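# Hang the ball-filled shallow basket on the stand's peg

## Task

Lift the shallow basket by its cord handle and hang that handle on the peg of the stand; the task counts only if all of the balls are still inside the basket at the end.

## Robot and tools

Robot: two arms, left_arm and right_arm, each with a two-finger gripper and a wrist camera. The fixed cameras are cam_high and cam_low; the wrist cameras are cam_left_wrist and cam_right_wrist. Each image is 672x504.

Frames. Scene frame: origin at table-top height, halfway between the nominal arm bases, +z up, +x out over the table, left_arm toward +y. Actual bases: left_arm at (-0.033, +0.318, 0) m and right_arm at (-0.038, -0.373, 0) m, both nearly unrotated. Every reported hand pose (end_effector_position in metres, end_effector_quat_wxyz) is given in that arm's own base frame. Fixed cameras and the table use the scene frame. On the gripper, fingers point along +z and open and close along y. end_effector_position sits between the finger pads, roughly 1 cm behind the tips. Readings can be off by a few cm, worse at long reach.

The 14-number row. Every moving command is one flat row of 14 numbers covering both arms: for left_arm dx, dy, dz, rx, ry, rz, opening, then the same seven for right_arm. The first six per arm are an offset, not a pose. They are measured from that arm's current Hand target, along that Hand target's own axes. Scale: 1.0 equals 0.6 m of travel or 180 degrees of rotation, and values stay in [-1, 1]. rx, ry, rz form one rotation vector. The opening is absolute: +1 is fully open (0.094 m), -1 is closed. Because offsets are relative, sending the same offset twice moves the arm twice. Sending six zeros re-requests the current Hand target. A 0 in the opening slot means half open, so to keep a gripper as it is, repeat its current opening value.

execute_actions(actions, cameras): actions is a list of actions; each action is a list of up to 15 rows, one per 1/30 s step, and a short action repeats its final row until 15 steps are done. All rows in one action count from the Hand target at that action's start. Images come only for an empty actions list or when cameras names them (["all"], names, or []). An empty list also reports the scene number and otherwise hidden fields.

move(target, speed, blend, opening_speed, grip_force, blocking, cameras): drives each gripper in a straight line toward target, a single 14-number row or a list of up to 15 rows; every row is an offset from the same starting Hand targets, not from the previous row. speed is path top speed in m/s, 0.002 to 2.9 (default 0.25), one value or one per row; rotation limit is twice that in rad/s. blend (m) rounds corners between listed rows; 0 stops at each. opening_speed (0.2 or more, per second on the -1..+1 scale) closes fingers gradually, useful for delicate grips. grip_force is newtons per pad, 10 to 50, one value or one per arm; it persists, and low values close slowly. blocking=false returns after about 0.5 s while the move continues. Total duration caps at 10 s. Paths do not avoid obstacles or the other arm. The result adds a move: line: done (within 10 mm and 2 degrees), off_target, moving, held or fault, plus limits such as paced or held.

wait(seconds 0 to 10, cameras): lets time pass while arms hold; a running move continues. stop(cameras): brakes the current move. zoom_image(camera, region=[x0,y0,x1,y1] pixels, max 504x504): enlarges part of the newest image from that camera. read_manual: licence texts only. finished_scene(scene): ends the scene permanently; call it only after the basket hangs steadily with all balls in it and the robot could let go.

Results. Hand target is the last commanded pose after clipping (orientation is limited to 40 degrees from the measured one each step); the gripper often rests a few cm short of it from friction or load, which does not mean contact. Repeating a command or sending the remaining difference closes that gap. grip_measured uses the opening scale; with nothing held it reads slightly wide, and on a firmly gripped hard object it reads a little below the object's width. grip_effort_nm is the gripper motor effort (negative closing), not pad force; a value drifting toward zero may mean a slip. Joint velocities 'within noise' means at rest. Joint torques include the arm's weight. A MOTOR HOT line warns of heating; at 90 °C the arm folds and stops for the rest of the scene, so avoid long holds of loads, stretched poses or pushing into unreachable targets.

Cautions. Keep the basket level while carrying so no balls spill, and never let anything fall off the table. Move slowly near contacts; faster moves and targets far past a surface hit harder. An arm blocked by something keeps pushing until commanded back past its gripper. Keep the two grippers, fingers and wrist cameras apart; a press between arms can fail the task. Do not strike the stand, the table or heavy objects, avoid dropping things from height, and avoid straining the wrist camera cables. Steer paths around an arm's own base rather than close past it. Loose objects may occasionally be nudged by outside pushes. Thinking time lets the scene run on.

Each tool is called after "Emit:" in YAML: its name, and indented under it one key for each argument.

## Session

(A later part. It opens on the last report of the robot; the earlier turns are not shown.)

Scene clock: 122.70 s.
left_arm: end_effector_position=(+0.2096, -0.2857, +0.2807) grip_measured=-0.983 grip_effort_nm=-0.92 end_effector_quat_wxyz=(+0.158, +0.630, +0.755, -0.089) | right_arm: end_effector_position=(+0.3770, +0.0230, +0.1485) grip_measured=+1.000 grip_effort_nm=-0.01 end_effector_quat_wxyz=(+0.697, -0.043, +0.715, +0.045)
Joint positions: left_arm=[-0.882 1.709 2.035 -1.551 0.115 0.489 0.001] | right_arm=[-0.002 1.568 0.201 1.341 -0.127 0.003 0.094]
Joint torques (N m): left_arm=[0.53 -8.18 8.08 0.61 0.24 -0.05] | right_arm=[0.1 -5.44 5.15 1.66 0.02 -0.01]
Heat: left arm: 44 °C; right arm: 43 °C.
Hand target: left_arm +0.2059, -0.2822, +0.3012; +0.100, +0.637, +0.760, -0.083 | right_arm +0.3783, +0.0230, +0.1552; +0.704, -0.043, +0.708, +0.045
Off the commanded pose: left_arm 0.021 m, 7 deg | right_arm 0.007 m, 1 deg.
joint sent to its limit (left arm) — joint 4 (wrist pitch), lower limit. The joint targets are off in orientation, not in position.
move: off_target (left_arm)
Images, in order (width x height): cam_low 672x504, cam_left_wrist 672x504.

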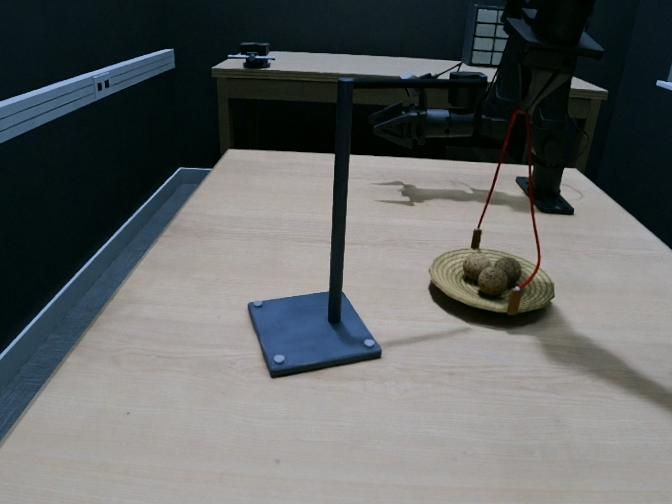

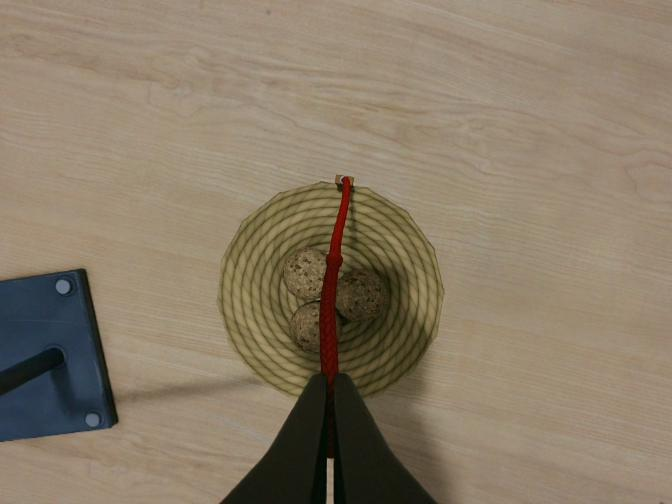

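Emit:
move:
  target: [-0.037,0,-0.137,0,-0.139,0,-1,0,0,0,0,0,0,1]
  speed: 0.05
  cameras: ["all"]

Scene clock: 132.97 s.
left_arm: end_effector_position=(+0.2134, -0.2853, +0.3592) grip_measured=-0.983 grip_effort_nm=-0.89 end_effector_quat_wxyz=(+0.247, +0.595, +0.736, -0.209) | right_arm: end_effector_position=(+0.3770, +0.0230, +0.1485) grip_measured=+1.000 grip_effort_nm=-0.01 end_effector_quat_wxyz=(+0.697, -0.043, +0.715, +0.045)
Joint positions: left_arm=[-0.746 1.678 2.235 -1.571 0.372 0.507 0.001] | right_arm=[-0.002 1.568 0.201 1.341 -0.127 0.003 0.094]
Joint torques (N m): left_arm=[0.51 -7.83 7.9 1.1 0.54 0.06] | right_arm=[0.05 -5.64 5.18 1.66 -0.01 -0.04]
Heat: left arm: 44 °C; right arm: 43 °C.
Hand target: left_arm +0.2060, -0.2825, +0.3862; +0.262, +0.604, +0.720, -0.219 | right_arm +0.3783, +0.0230, +0.1552; +0.704, -0.043, +0.708, +0.045
Off the commanded pose: left_arm 0.028 m, 3 deg | right_arm 0.007 m, 1 deg.
joint read past its limit (left arm) — joint 4 (wrist pitch), lower limit.
joint sent to its limit (left arm) — joint 4 (wrist pitch), lower limit. The joint targets are off in orientation, not in position.
move: off_target (left_arm)

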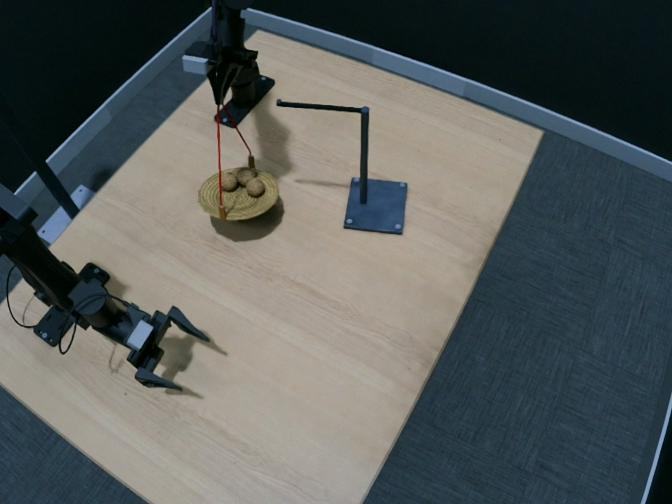

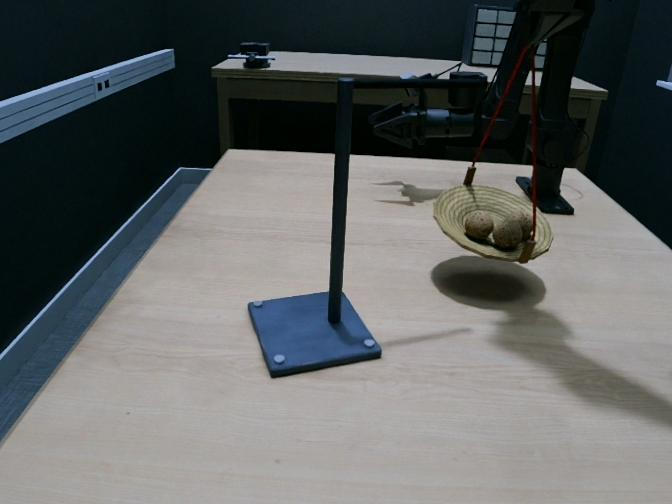

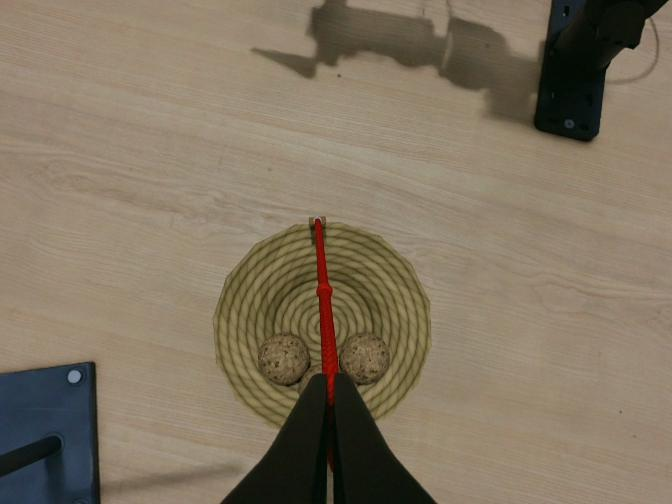

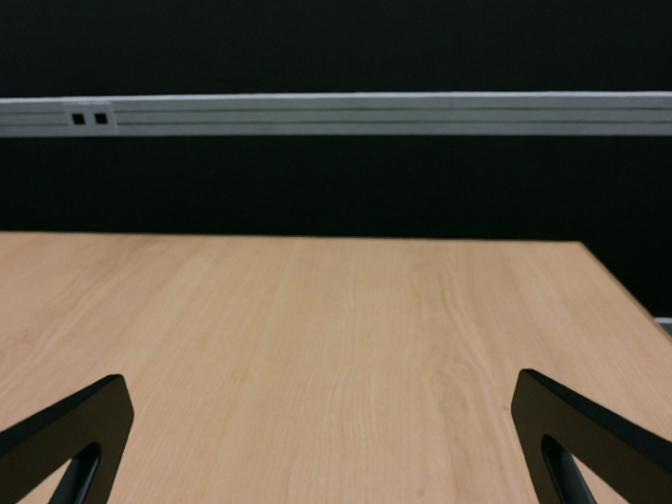

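Emit:
move:
  target: [0,0.073,-0.043,-0.051,-0.04,-0.066,-1,0,0,0,0,0,0,1]
  speed: 0.04
  cameras: ["cam_high","cam_low","cam_left_wrist"]

Emit:
zoom_image:
  camera: "cam_high"
  region: [180, 40, 400, 240]

Emit:
zoom_image:
  camera: "cam_low"
  region: [320, 10, 600, 290]

Scene clock: 144.40 s.
left_arm: end_effector_position=(+0.2472, -0.2593, +0.3759) grip_measured=-0.983 grip_effort_nm=-0.89 end_effector_quat_wxyz=(+0.278, +0.492, +0.796, -0.216) | right_arm: end_effector_position=(+0.3770, +0.0230, +0.1485) grip_measured=+1.000 grip_effort_nm=-0.01 end_effector_quat_wxyz=(+0.697, -0.043, +0.715, +0.045)
Joint positions: left_arm=[-0.628 1.655 2.247 -1.532 0.373 0.355 0.001] | right_arm=[-0.002 1.568 0.201 1.341 -0.127 0.003 0.094]
Joint torques (N m): left_arm=[0.54 -7.53 7.88 1.5 0.34 -0.05] | right_arm=[0.2 -5.39 5.12 1.65 -0.02 -0.05]
Heat: left arm: 44 °C; right arm: 43 °C.
Hand target: left_arm +0.2462, -0.2585, +0.4061; +0.330, +0.488, +0.776, -0.225 | right_arm +0.3783, +0.0230, +0.1552; +0.704, -0.043, +0.708, +0.045
Off the commanded pose: left_arm 0.030 m, 6 deg | right_arm 0.007 m, 1 deg.
move: off_target (left_arm)
Images, in order (width x height): cam_high 672x504, cam_low 672x504, cam_left_wrist 672x504.

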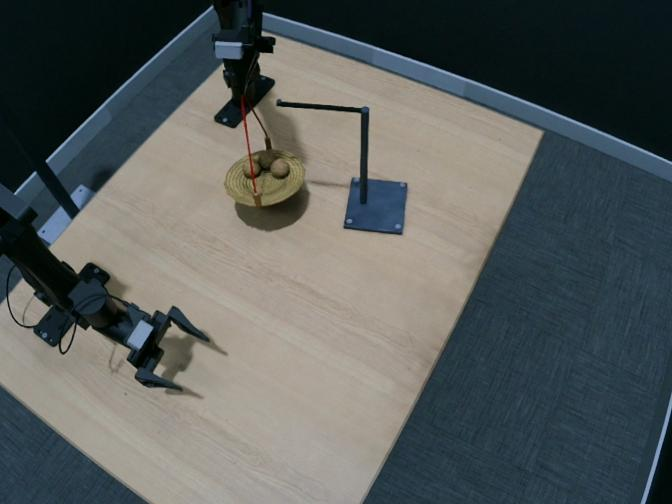

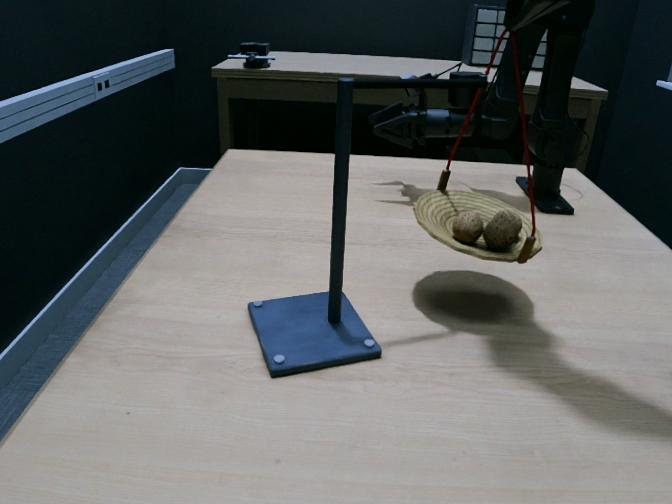

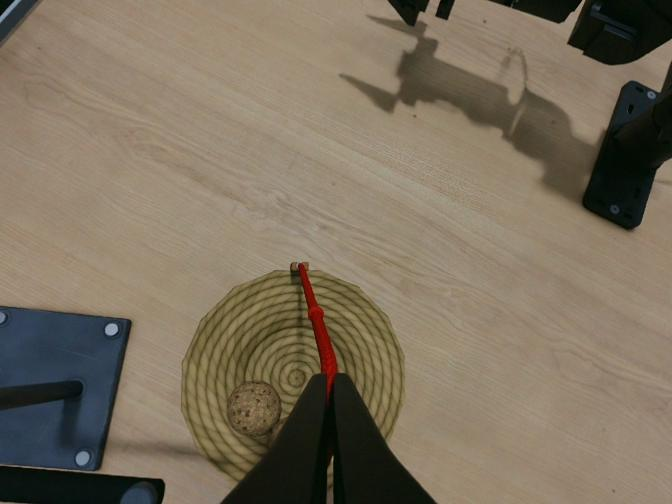

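Scaled by 2.291.

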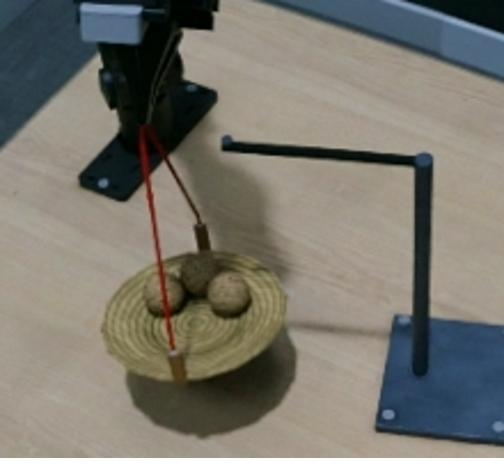

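Scaled by 1.800.

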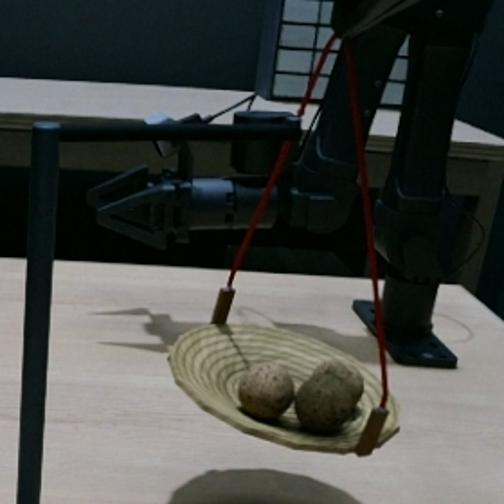

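Emit:
move:
  target: [0.036,0.0045,-0.039,0,0,0,-1,0,0,0,0,0,0,1]
  speed: 0.03
  cameras: ["cam_high","cam_low","cam_left_wrist"]

Emit:
zoom_image:
  camera: "cam_low"
  region: [320, 10, 600, 290]

Scene clock: 159.80 s.
left_arm: end_effector_position=(+0.2429, -0.2292, +0.3919) grip_measured=-0.983 grip_effort_nm=-0.89 end_effector_quat_wxyz=(+0.308, +0.484, +0.791, -0.213) | right_arm: end_effector_position=(+0.3770, +0.0230, +0.1485) grip_measured=+1.000 grip_effort_nm=-0.01 end_effector_quat_wxyz=(+0.697, -0.043, +0.715, +0.045)
Joint positions: left_arm=[-0.543 1.57 2.209 -1.542 0.409 0.411 0.001] | right_arm=[-0.002 1.568 0.201 1.341 -0.127 0.003 0.094]
Joint torques (N m): left_arm=[0.53 -6.22 4.79 1.28 0.55 0.07] | right_arm=[0.01 -5.45 5.18 1.67 -0.02 -0.03]
Heat: left arm: 44 °C; right arm: 44 °C.
Hand target: left_arm +0.2352, -0.2284, +0.4062; +0.330, +0.488, +0.776, -0.225 | right_arm +0.3783, +0.0230, +0.1552; +0.704, -0.043, +0.708, +0.045
Off the commanded pose: left_arm 0.016 m, 3 deg | right_arm 0.007 m, 1 deg.
move: off_target (left_arm)
Images, in order (width x height): cam_high 672x504, cam_low 672x504, cam_left_wrist 672x504.

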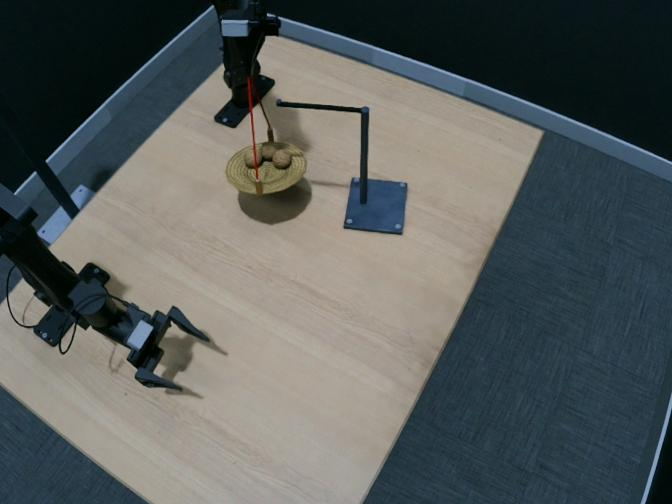

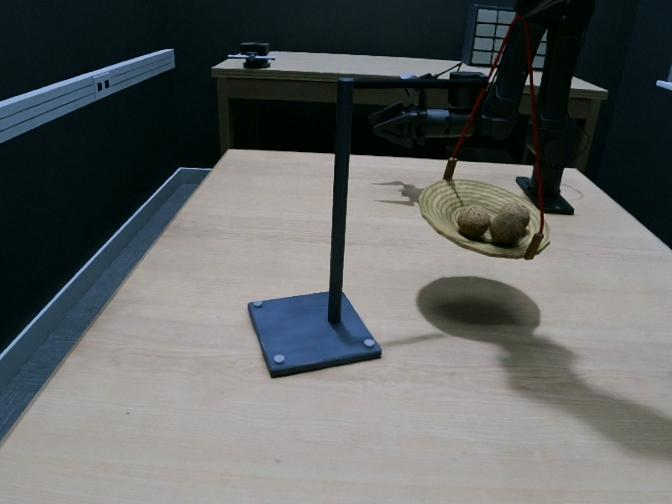

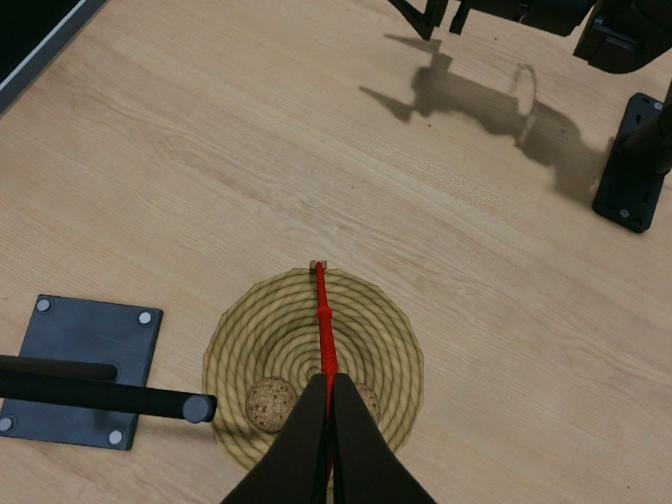

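Scaled by 1.800.

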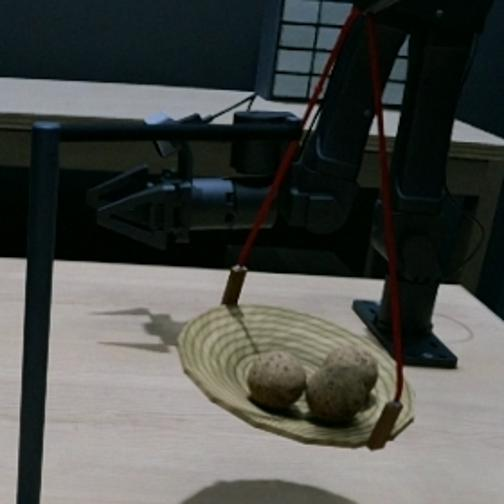

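Emit:
move:
  target: [-0.008,0.094,0.005,0,0,0,-1,0,0,0,0,0,0,1]
  speed: 0.03
  cameras: ["cam_high","cam_low","cam_left_wrist"]

Emit:
zoom_image:
  camera: "cam_low"
  region: [320, 0, 600, 280]

Emit:
zoom_image:
  camera: "cam_high"
  region: [180, 40, 400, 240]

Scene clock: 170.33 s.
left_arm: end_effector_position=(+0.2893, -0.2055, +0.3916) grip_measured=-0.983 grip_effort_nm=-0.89 end_effector_quat_wxyz=(+0.321, +0.477, +0.790, -0.214) | right_arm: end_effector_position=(+0.3770, +0.0230, +0.1485) grip_measured=+1.000 grip_effort_nm=-0.01 end_effector_quat_wxyz=(+0.697, -0.043, +0.715, +0.045)
Joint positions: left_arm=[-0.368 1.677 2.313 -1.574 0.514 0.546 0.001] | right_arm=[-0.002 1.568 0.201 1.341 -0.127 0.003 0.094]
Joint torques (N m): left_arm=[0.43 -4.63 7.64 1.2 0.67 0.09] | right_arm=[0.12 -5.49 5.29 1.64 -0.06 -0.05]
Heat: left arm: 43 °C; right arm: 44 °C.
Hand target: left_arm +0.2887, -0.2096, +0.4061; +0.330, +0.488, +0.776, -0.225 | right_arm +0.3783, +0.0230, +0.1552; +0.704, -0.043, +0.708, +0.045
Off the commanded pose: left_arm 0.015 m, 3 deg | right_arm 0.007 m, 1 deg.
joint read past its limit (left arm) — joint 4 (wrist pitch), lower limit.
joint sent to its limit (left arm) — joint 4 (wrist pitch), lower limit. The joint targets still meet the commanded pose.
move: off_target (left_arm)
Images, in order (width x height): cam_high 672x504, cam_low 672x504, cam_left_wrist 672x504.

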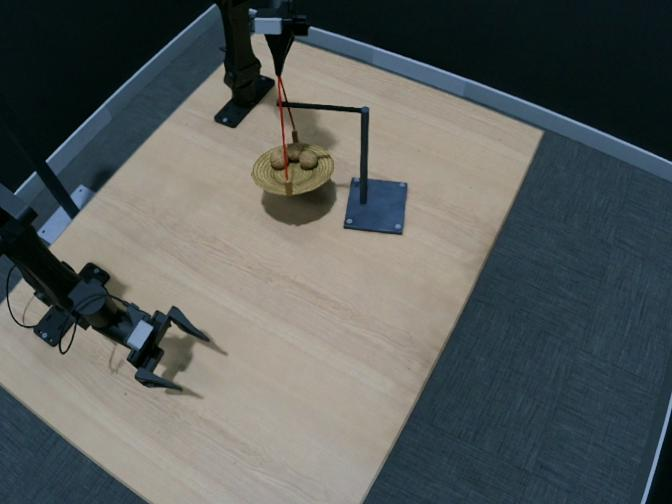

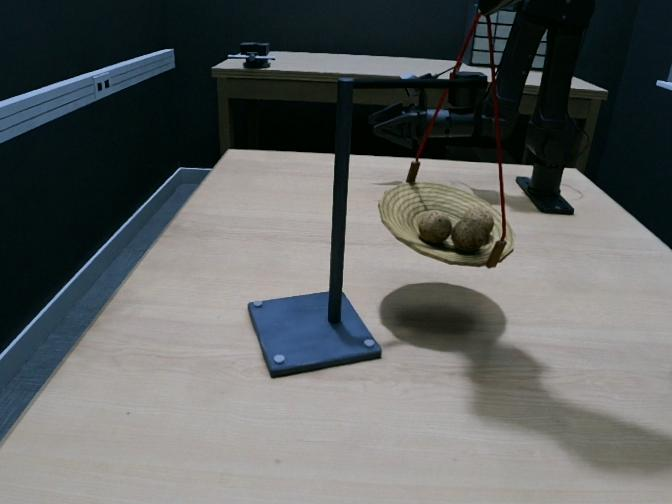

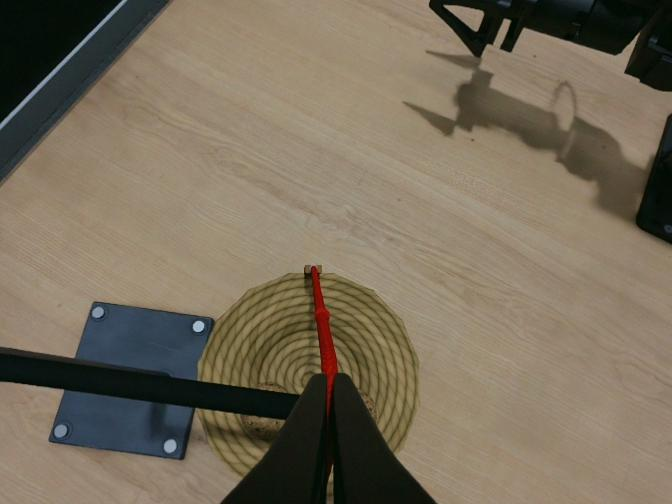

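Scaled by 1.800.

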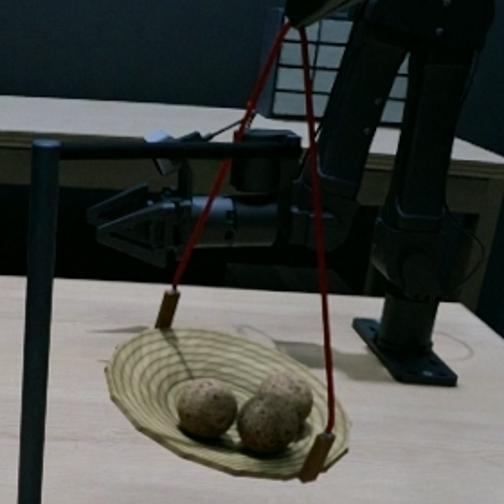

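Scaled by 2.291.

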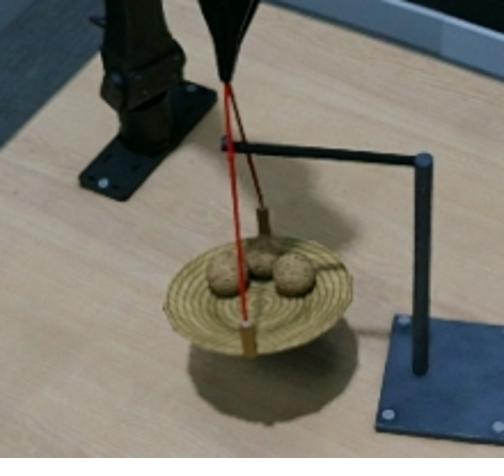

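Emit:
move:
  target: [-0.01,0.124,0.006,0,0,0,-1,0,0,0,0,0,0,1]
  speed: 0.03
  cameras: ["cam_high","cam_low","cam_left_wrist"]

Emit:
zoom_image:
  camera: "cam_low"
  region: [320, 0, 600, 280]

Emit:
zoom_image:
  camera: "cam_high"
  region: [180, 40, 400, 240]

Scene clock: 176.77 s.
left_arm: end_effector_position=(+0.3591, -0.1807, +0.3914) grip_measured=-0.984 grip_effort_nm=-0.89 end_effector_quat_wxyz=(+0.356, +0.461, +0.785, -0.213) | right_arm: end_effector_position=(+0.3770, +0.0230, +0.1485) grip_measured=+1.000 grip_effort_nm=-0.01 end_effector_quat_wxyz=(+0.697, -0.043, +0.715, +0.045)
Joint positions: left_arm=[-0.209 1.873 2.52 -1.575 0.609 0.644 0.001] | right_arm=[-0.002 1.568 0.201 1.341 -0.127 0.003 0.094]
Joint torques (N m): left_arm=[0.51 -6.01 7.6 1.2 0.75 0.07] | right_arm=[0.12 -5.61 5.27 1.68 -0.1 -0.01]
Heat: left arm: 43 °C; right arm: 44 °C.
Hand target: left_arm +0.3590, -0.1842, +0.4060; +0.330, +0.488, +0.776, -0.225 | right_arm +0.3783, +0.0230, +0.1552; +0.704, -0.043, +0.708, +0.045
Off the commanded pose: left_arm 0.015 m, 5 deg | right_arm 0.007 m, 1 deg.
joint read past its limit (left arm) — joint 4 (wrist pitch), lower limit.
joint sent to its limit (left arm) — joint 4 (wrist pitch), lower limit. The joint targets are off in orientation, not in position.
move: off_target (left_arm)
Images, in order (width x height): cam_high 672x504, cam_low 672x504, cam_left_wrist 672x504.

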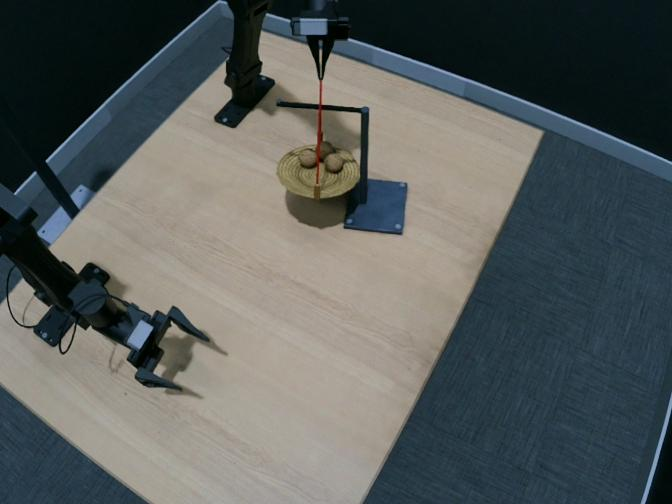

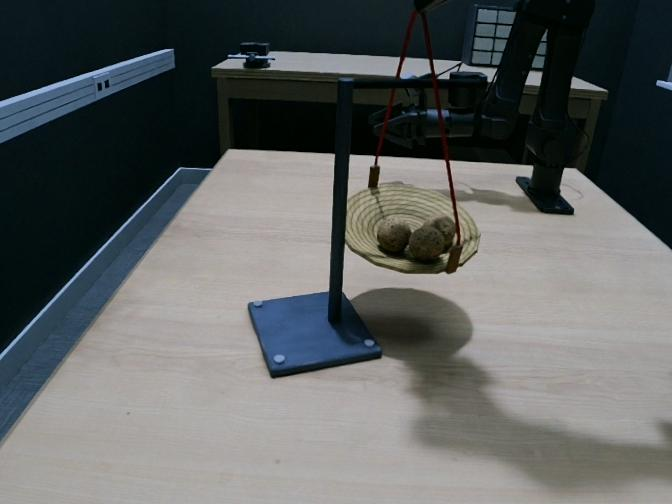

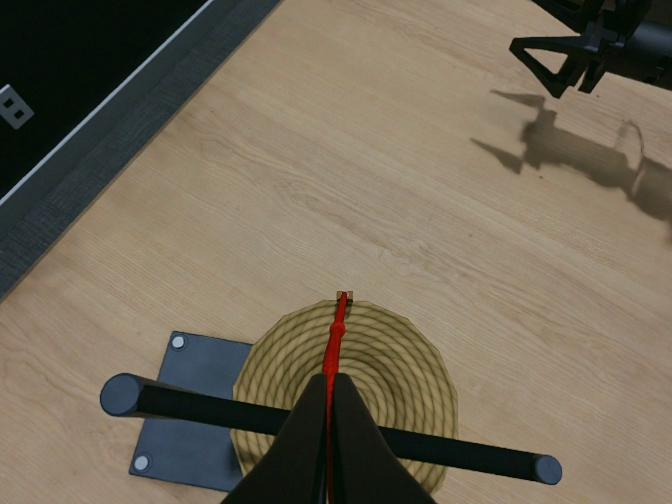

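Scaled by 1.800.

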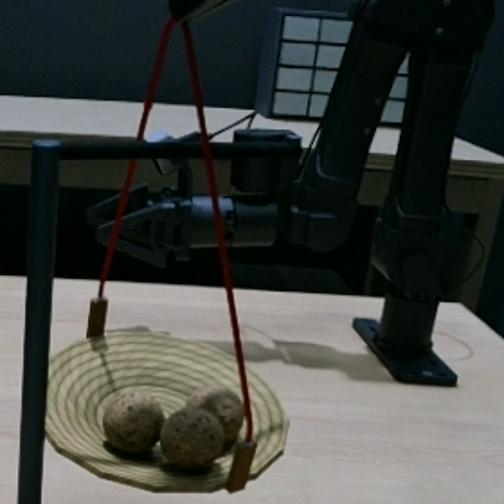

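Scaled by 2.291.

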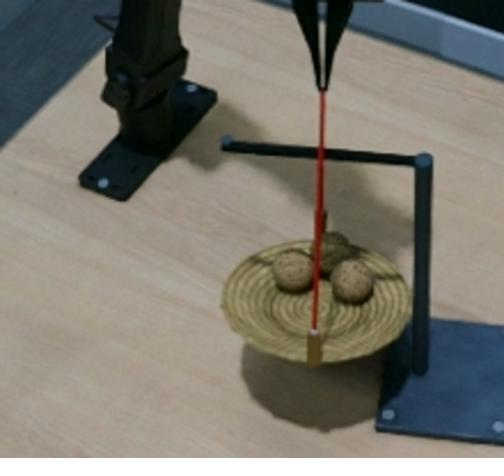

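Emit:
move:
  target:
    - [0.004,-0.049,-0.0025,0,0,0,-1,0,0,0,0,0,0,1]
    - [0.023,-0.049,0.038,0,0,0,-1,0,0,0,0,0,0,1]
  speed: 0.03
  cameras: ["cam_high","cam_low","cam_left_wrist"]

Emit:
zoom_image:
  camera: "cam_low"
  region: [320, 0, 600, 280]

Emit:
zoom_image:
  camera: "cam_high"
  region: [180, 40, 400, 240]

Scene clock: 186.10 s.
left_arm: end_effector_position=(+0.3399, -0.1997, +0.3702) grip_measured=-0.984 grip_effort_nm=-0.89 end_effector_quat_wxyz=(+0.313, +0.479, +0.790, -0.220) | right_arm: end_effector_position=(+0.3770, +0.0230, +0.1485) grip_measured=+1.000 grip_effort_nm=-0.01 end_effector_quat_wxyz=(+0.697, -0.043, +0.715, +0.045)
Joint positions: left_arm=[-0.282 1.837 2.411 -1.575 0.575 0.635 0.001] | right_arm=[-0.002 1.568 0.201 1.341 -0.127 0.003 0.094]
Joint torques (N m): left_arm=[-0.58 -7.43 4.93 1.12 0.54 0.07] | right_arm=[0.14 -5.61 5.23 1.65 0.01 -0.01]
Heat: left arm: 43 °C; right arm: 44 °C.
Hand target: left_arm +0.3347, -0.2036, +0.3813; +0.330, +0.488, +0.776, -0.225 | right_arm +0.3783, +0.0230, +0.1552; +0.704, -0.043, +0.708, +0.045
Off the commanded pose: left_arm 0.013 m, 3 deg | right_arm 0.007 m, 1 deg.
joint read past its limit (left arm) — joint 4 (wrist pitch), lower limit.
joint sent to its limit (left arm) — joint 4 (wrist pitch), lower limit. The joint targets still meet the commanded pose.
move: off_target (left_arm)
Images, in order (width x height): cam_high 672x504, cam_low 672x504, cam_left_wrist 672x504.

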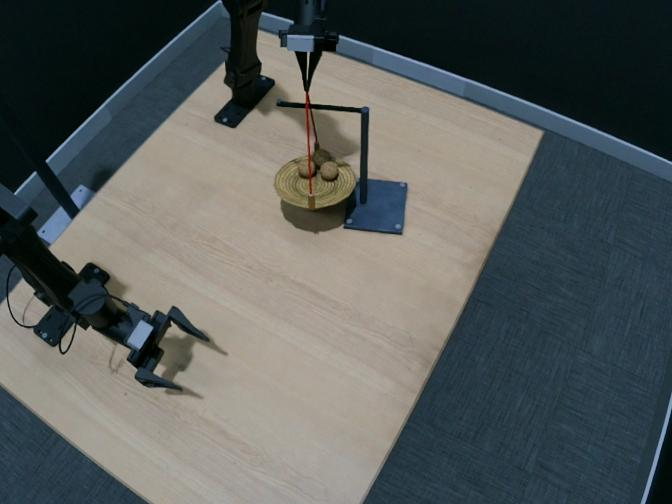

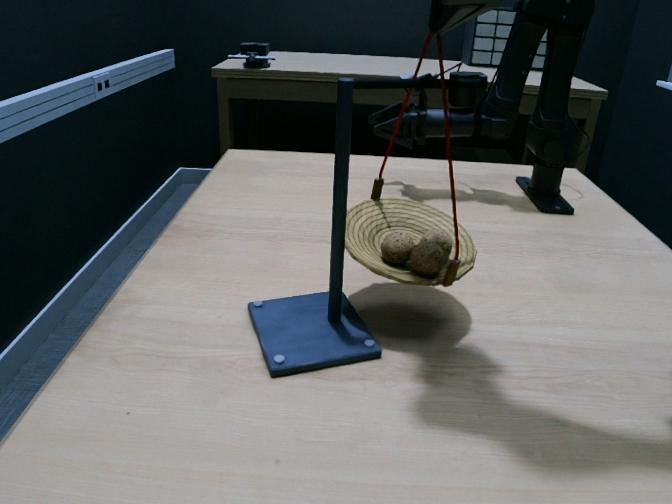

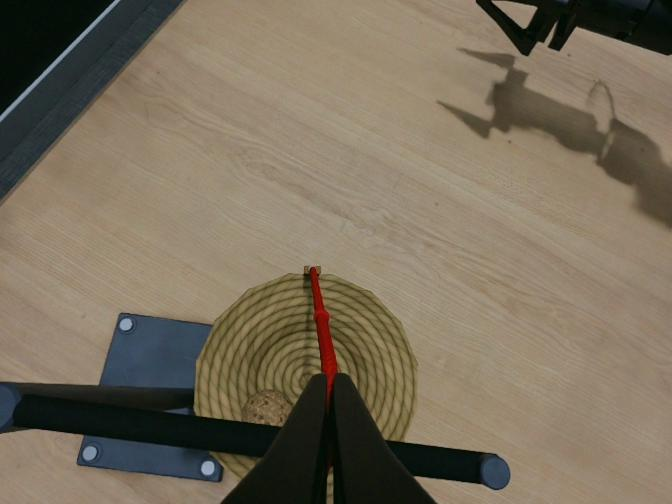

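Scaled by 1.800.

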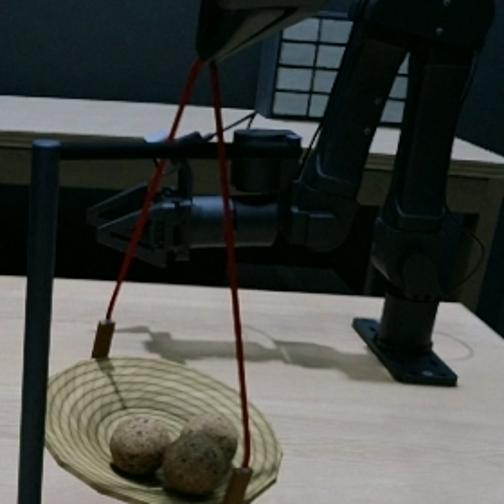

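Scaled by 2.291.

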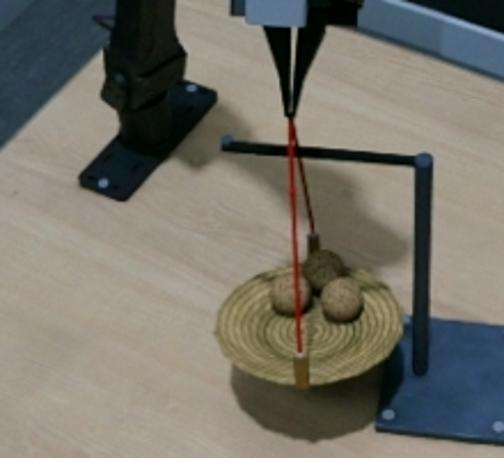

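Emit:
move:
  target: [0.043,-0.011,0.038,0,0,0,-1,0,0,0,0,0,0,1]
  speed: 0.03
  cameras: ["cam_high","cam_low","cam_left_wrist"]

Emit:
zoom_image:
  camera: "cam_low"
  region: [320, 10, 520, 160]

Emit:
zoom_image:
  camera: "cam_high"
  region: [240, 50, 400, 210]

Scene clock: 192.47 s.
left_arm: end_effector_position=(+0.3322, -0.2008, +0.3292) grip_measured=-0.984 grip_effort_nm=-0.89 end_effector_quat_wxyz=(+0.300, +0.482, +0.793, -0.221) | right_arm: end_effector_position=(+0.3770, +0.0230, +0.1485) grip_measured=+1.000 grip_effort_nm=-0.01 end_effector_quat_wxyz=(+0.697, -0.043, +0.715, +0.045)
Joint positions: left_arm=[-0.294 1.687 2.03 -1.37 0.566 0.635 0.001] | right_arm=[-0.002 1.568 0.201 1.341 -0.127 0.003 0.094]
Joint torques (N m): left_arm=[-0.77 -8.23 5.49 1.28 0.53 -0.04] | right_arm=[0.13 -5.53 5 1.71 -0.01 0.03]
Heat: left arm: 42 °C; right arm: 44 °C.
Hand target: left_arm +0.3276, -0.2058, +0.3471; +0.330, +0.488, +0.776, -0.224 | right_arm +0.3783, +0.0230, +0.1552; +0.704, -0.043, +0.708, +0.045
Off the commanded pose: left_arm 0.019 m, 4 deg | right_arm 0.007 m, 1 deg.
move: off_target (left_arm)
Images, in order (width x height): cam_high 672x504, cam_low 672x504, cam_left_wrist 672x504.

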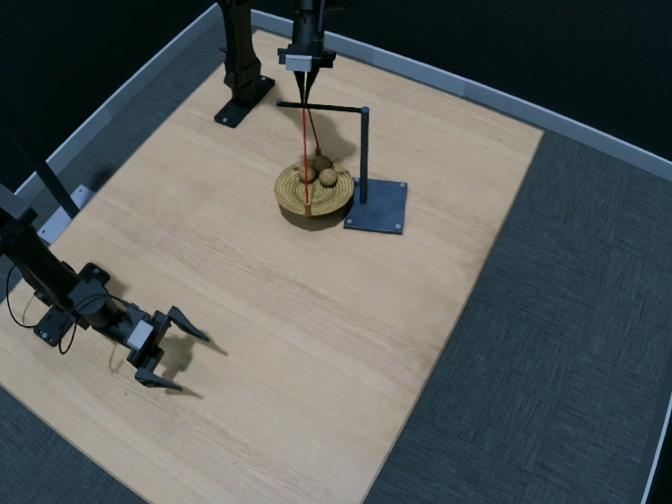

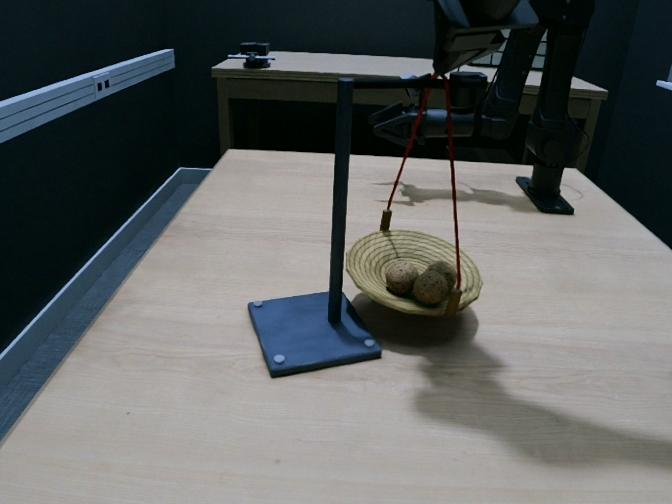

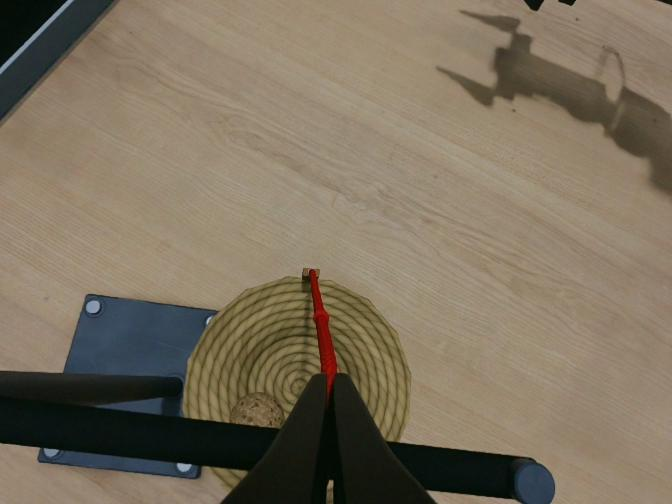

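Scaled by 2.520.

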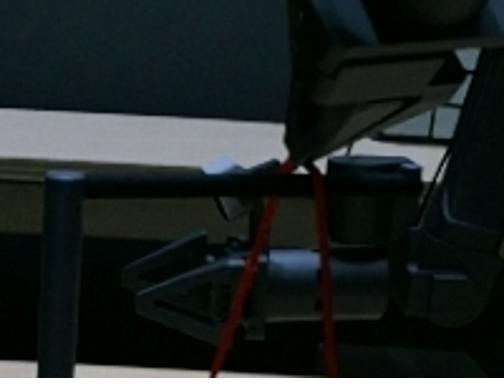

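Scaled by 3.150.

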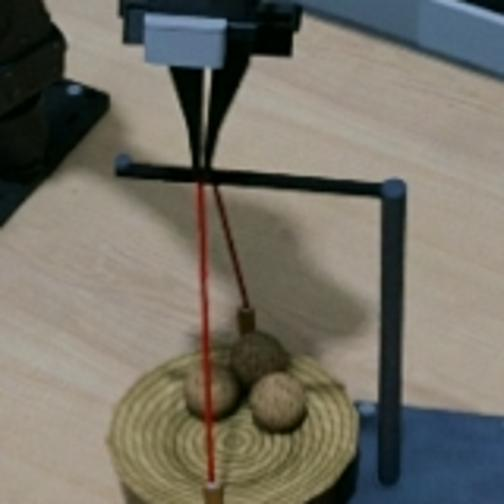

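Emit:
move:
  target: [0.009,0,0.009,0,0,0,-1,0,0,0,0,0,0,1]
  speed: 0.02
  cameras: ["cam_high","cam_low"]

Emit:
zoom_image:
  camera: "cam_low"
  region: [320, 10, 520, 160]

Emit:
zoom_image:
  camera: "cam_high"
  region: [240, 50, 400, 210]

Scene clock: 195.17 s.
left_arm: end_effector_position=(+0.3325, -0.2011, +0.3265) grip_measured=-0.984 grip_effort_nm=-0.89 end_effector_quat_wxyz=(+0.308, +0.483, +0.790, -0.219) | right_arm: end_effector_position=(+0.3770, +0.0230, +0.1485) grip_measured=+1.000 grip_effort_nm=-0.01 end_effector_quat_wxyz=(+0.697, -0.043, +0.715, +0.045)
Joint positions: left_arm=[-0.295 1.66 1.975 -1.322 0.566 0.634 0.001] | right_arm=[-0.002 1.568 0.201 1.341 -0.127 0.003 0.094]
Joint torques (N m): left_arm=[-0.83 -7.53 5.24 1.21 0.53 -0.04] | right_arm=[0.03 -5.23 5.2 1.66 0.01 0.02]
Heat: left arm: 42 °C; right arm: 44 °C.
Hand target: left_arm +0.3275, -0.2062, +0.3393; +0.330, +0.488, +0.776, -0.225 | right_arm +0.3783, +0.0230, +0.1552; +0.704, -0.043, +0.708, +0.045
Off the commanded pose: left_arm 0.015 m, 3 deg | right_arm 0.007 m, 1 deg.
move: off_target (left_arm)
Images, in order (width x height): cam_high 672x504, cam_low 672x504.

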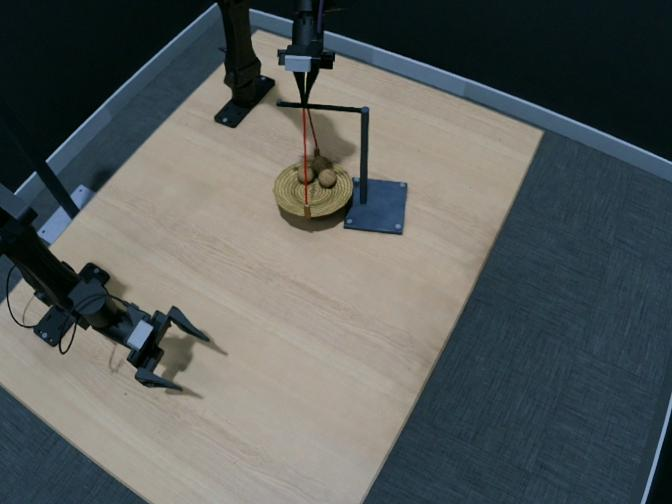

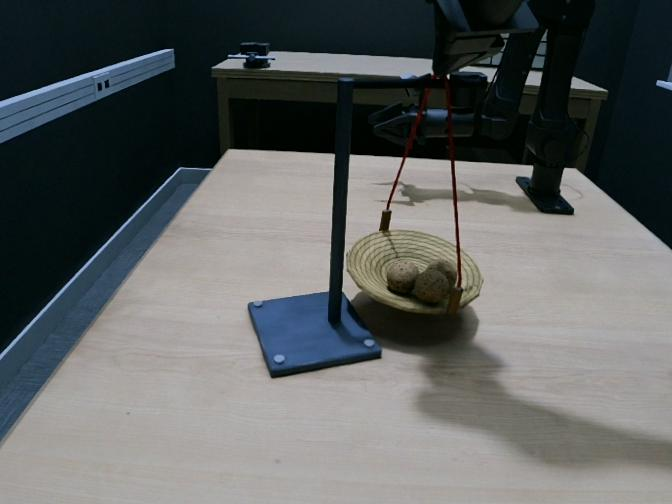

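Scaled by 2.520.

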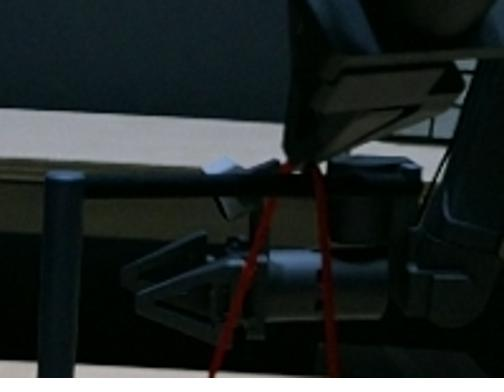

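Scaled by 3.150.

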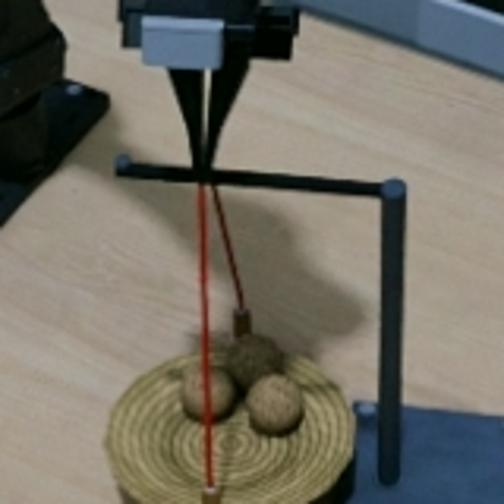

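Emit:
move:
  target: [0,0,0,0,0,0,-0.6,0,0,0,0,0,0,1]
  opening_speed: 0.2
  cameras: ["cam_high","cam_low","cam_left_wrist"]

Emit:
zoom_image:
  camera: "cam_low"
  region: [320, 10, 520, 160]

Emit:
zoom_image:
  camera: "cam_high"
  region: [240, 50, 400, 210]

Scene clock: 201.00 s.
left_arm: end_effector_position=(+0.3332, -0.2026, +0.3274) grip_measured=-0.601 grip_effort_nm=0.09 end_effector_quat_wxyz=(+0.311, +0.484, +0.788, -0.219) | right_arm: end_effector_position=(+0.3770, +0.0230, +0.1485) grip_measured=+1.000 grip_effort_nm=-0.01 end_effector_quat_wxyz=(+0.697, -0.043, +0.715, +0.045)
Joint positions: left_arm=[-0.298 1.66 1.975 -1.315 0.566 0.633 0.019] | right_arm=[-0.002 1.568 0.201 1.341 -0.127 0.003 0.094]
Joint torques (N m): left_arm=[-0.58 -7.56 5.24 1.16 0.53 -0.04] | right_arm=[0.03 -5.44 5.22 1.64 -0.03 0]
Heat: left arm: 42 °C; right arm: 44 °C.
Hand target: left_arm +0.3276, -0.2063, +0.3394; +0.330, +0.488, +0.776, -0.225 | right_arm +0.3783, +0.0230, +0.1552; +0.704, -0.043, +0.708, +0.045
Off the commanded pose: left_arm 0.014 m, 3 deg | right_arm 0.007 m, 1 deg.
move: off_target (left_arm)
Images, in order (width x height): cam_high 672x504, cam_low 672x504, cam_left_wrist 672x504.

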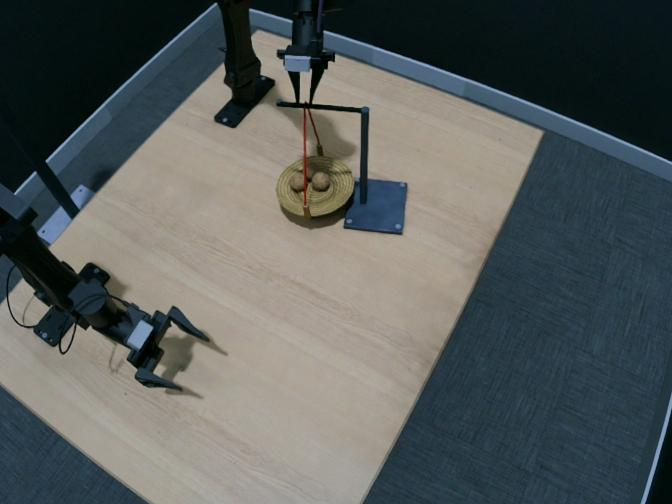

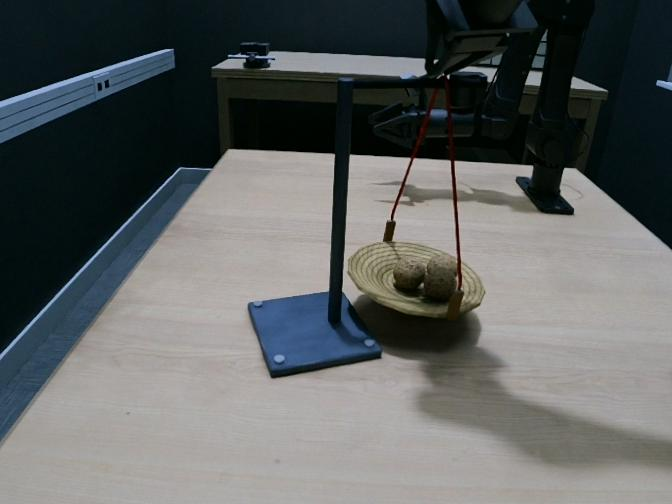

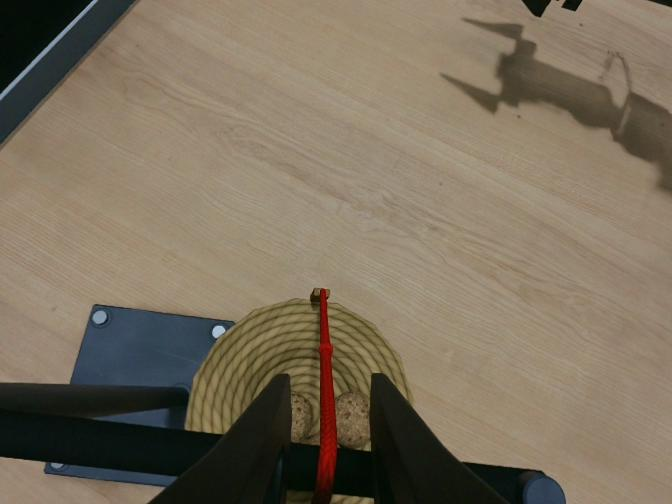

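Scaled by 2.520.

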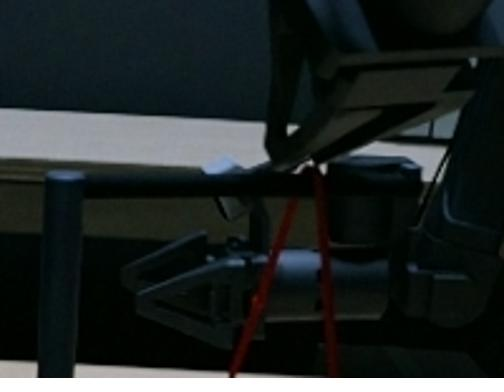

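Scaled by 3.150.

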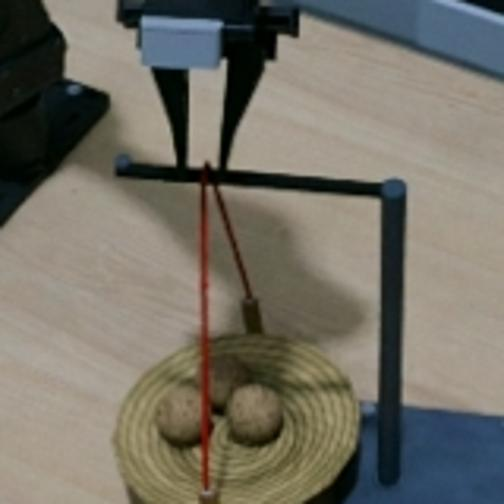

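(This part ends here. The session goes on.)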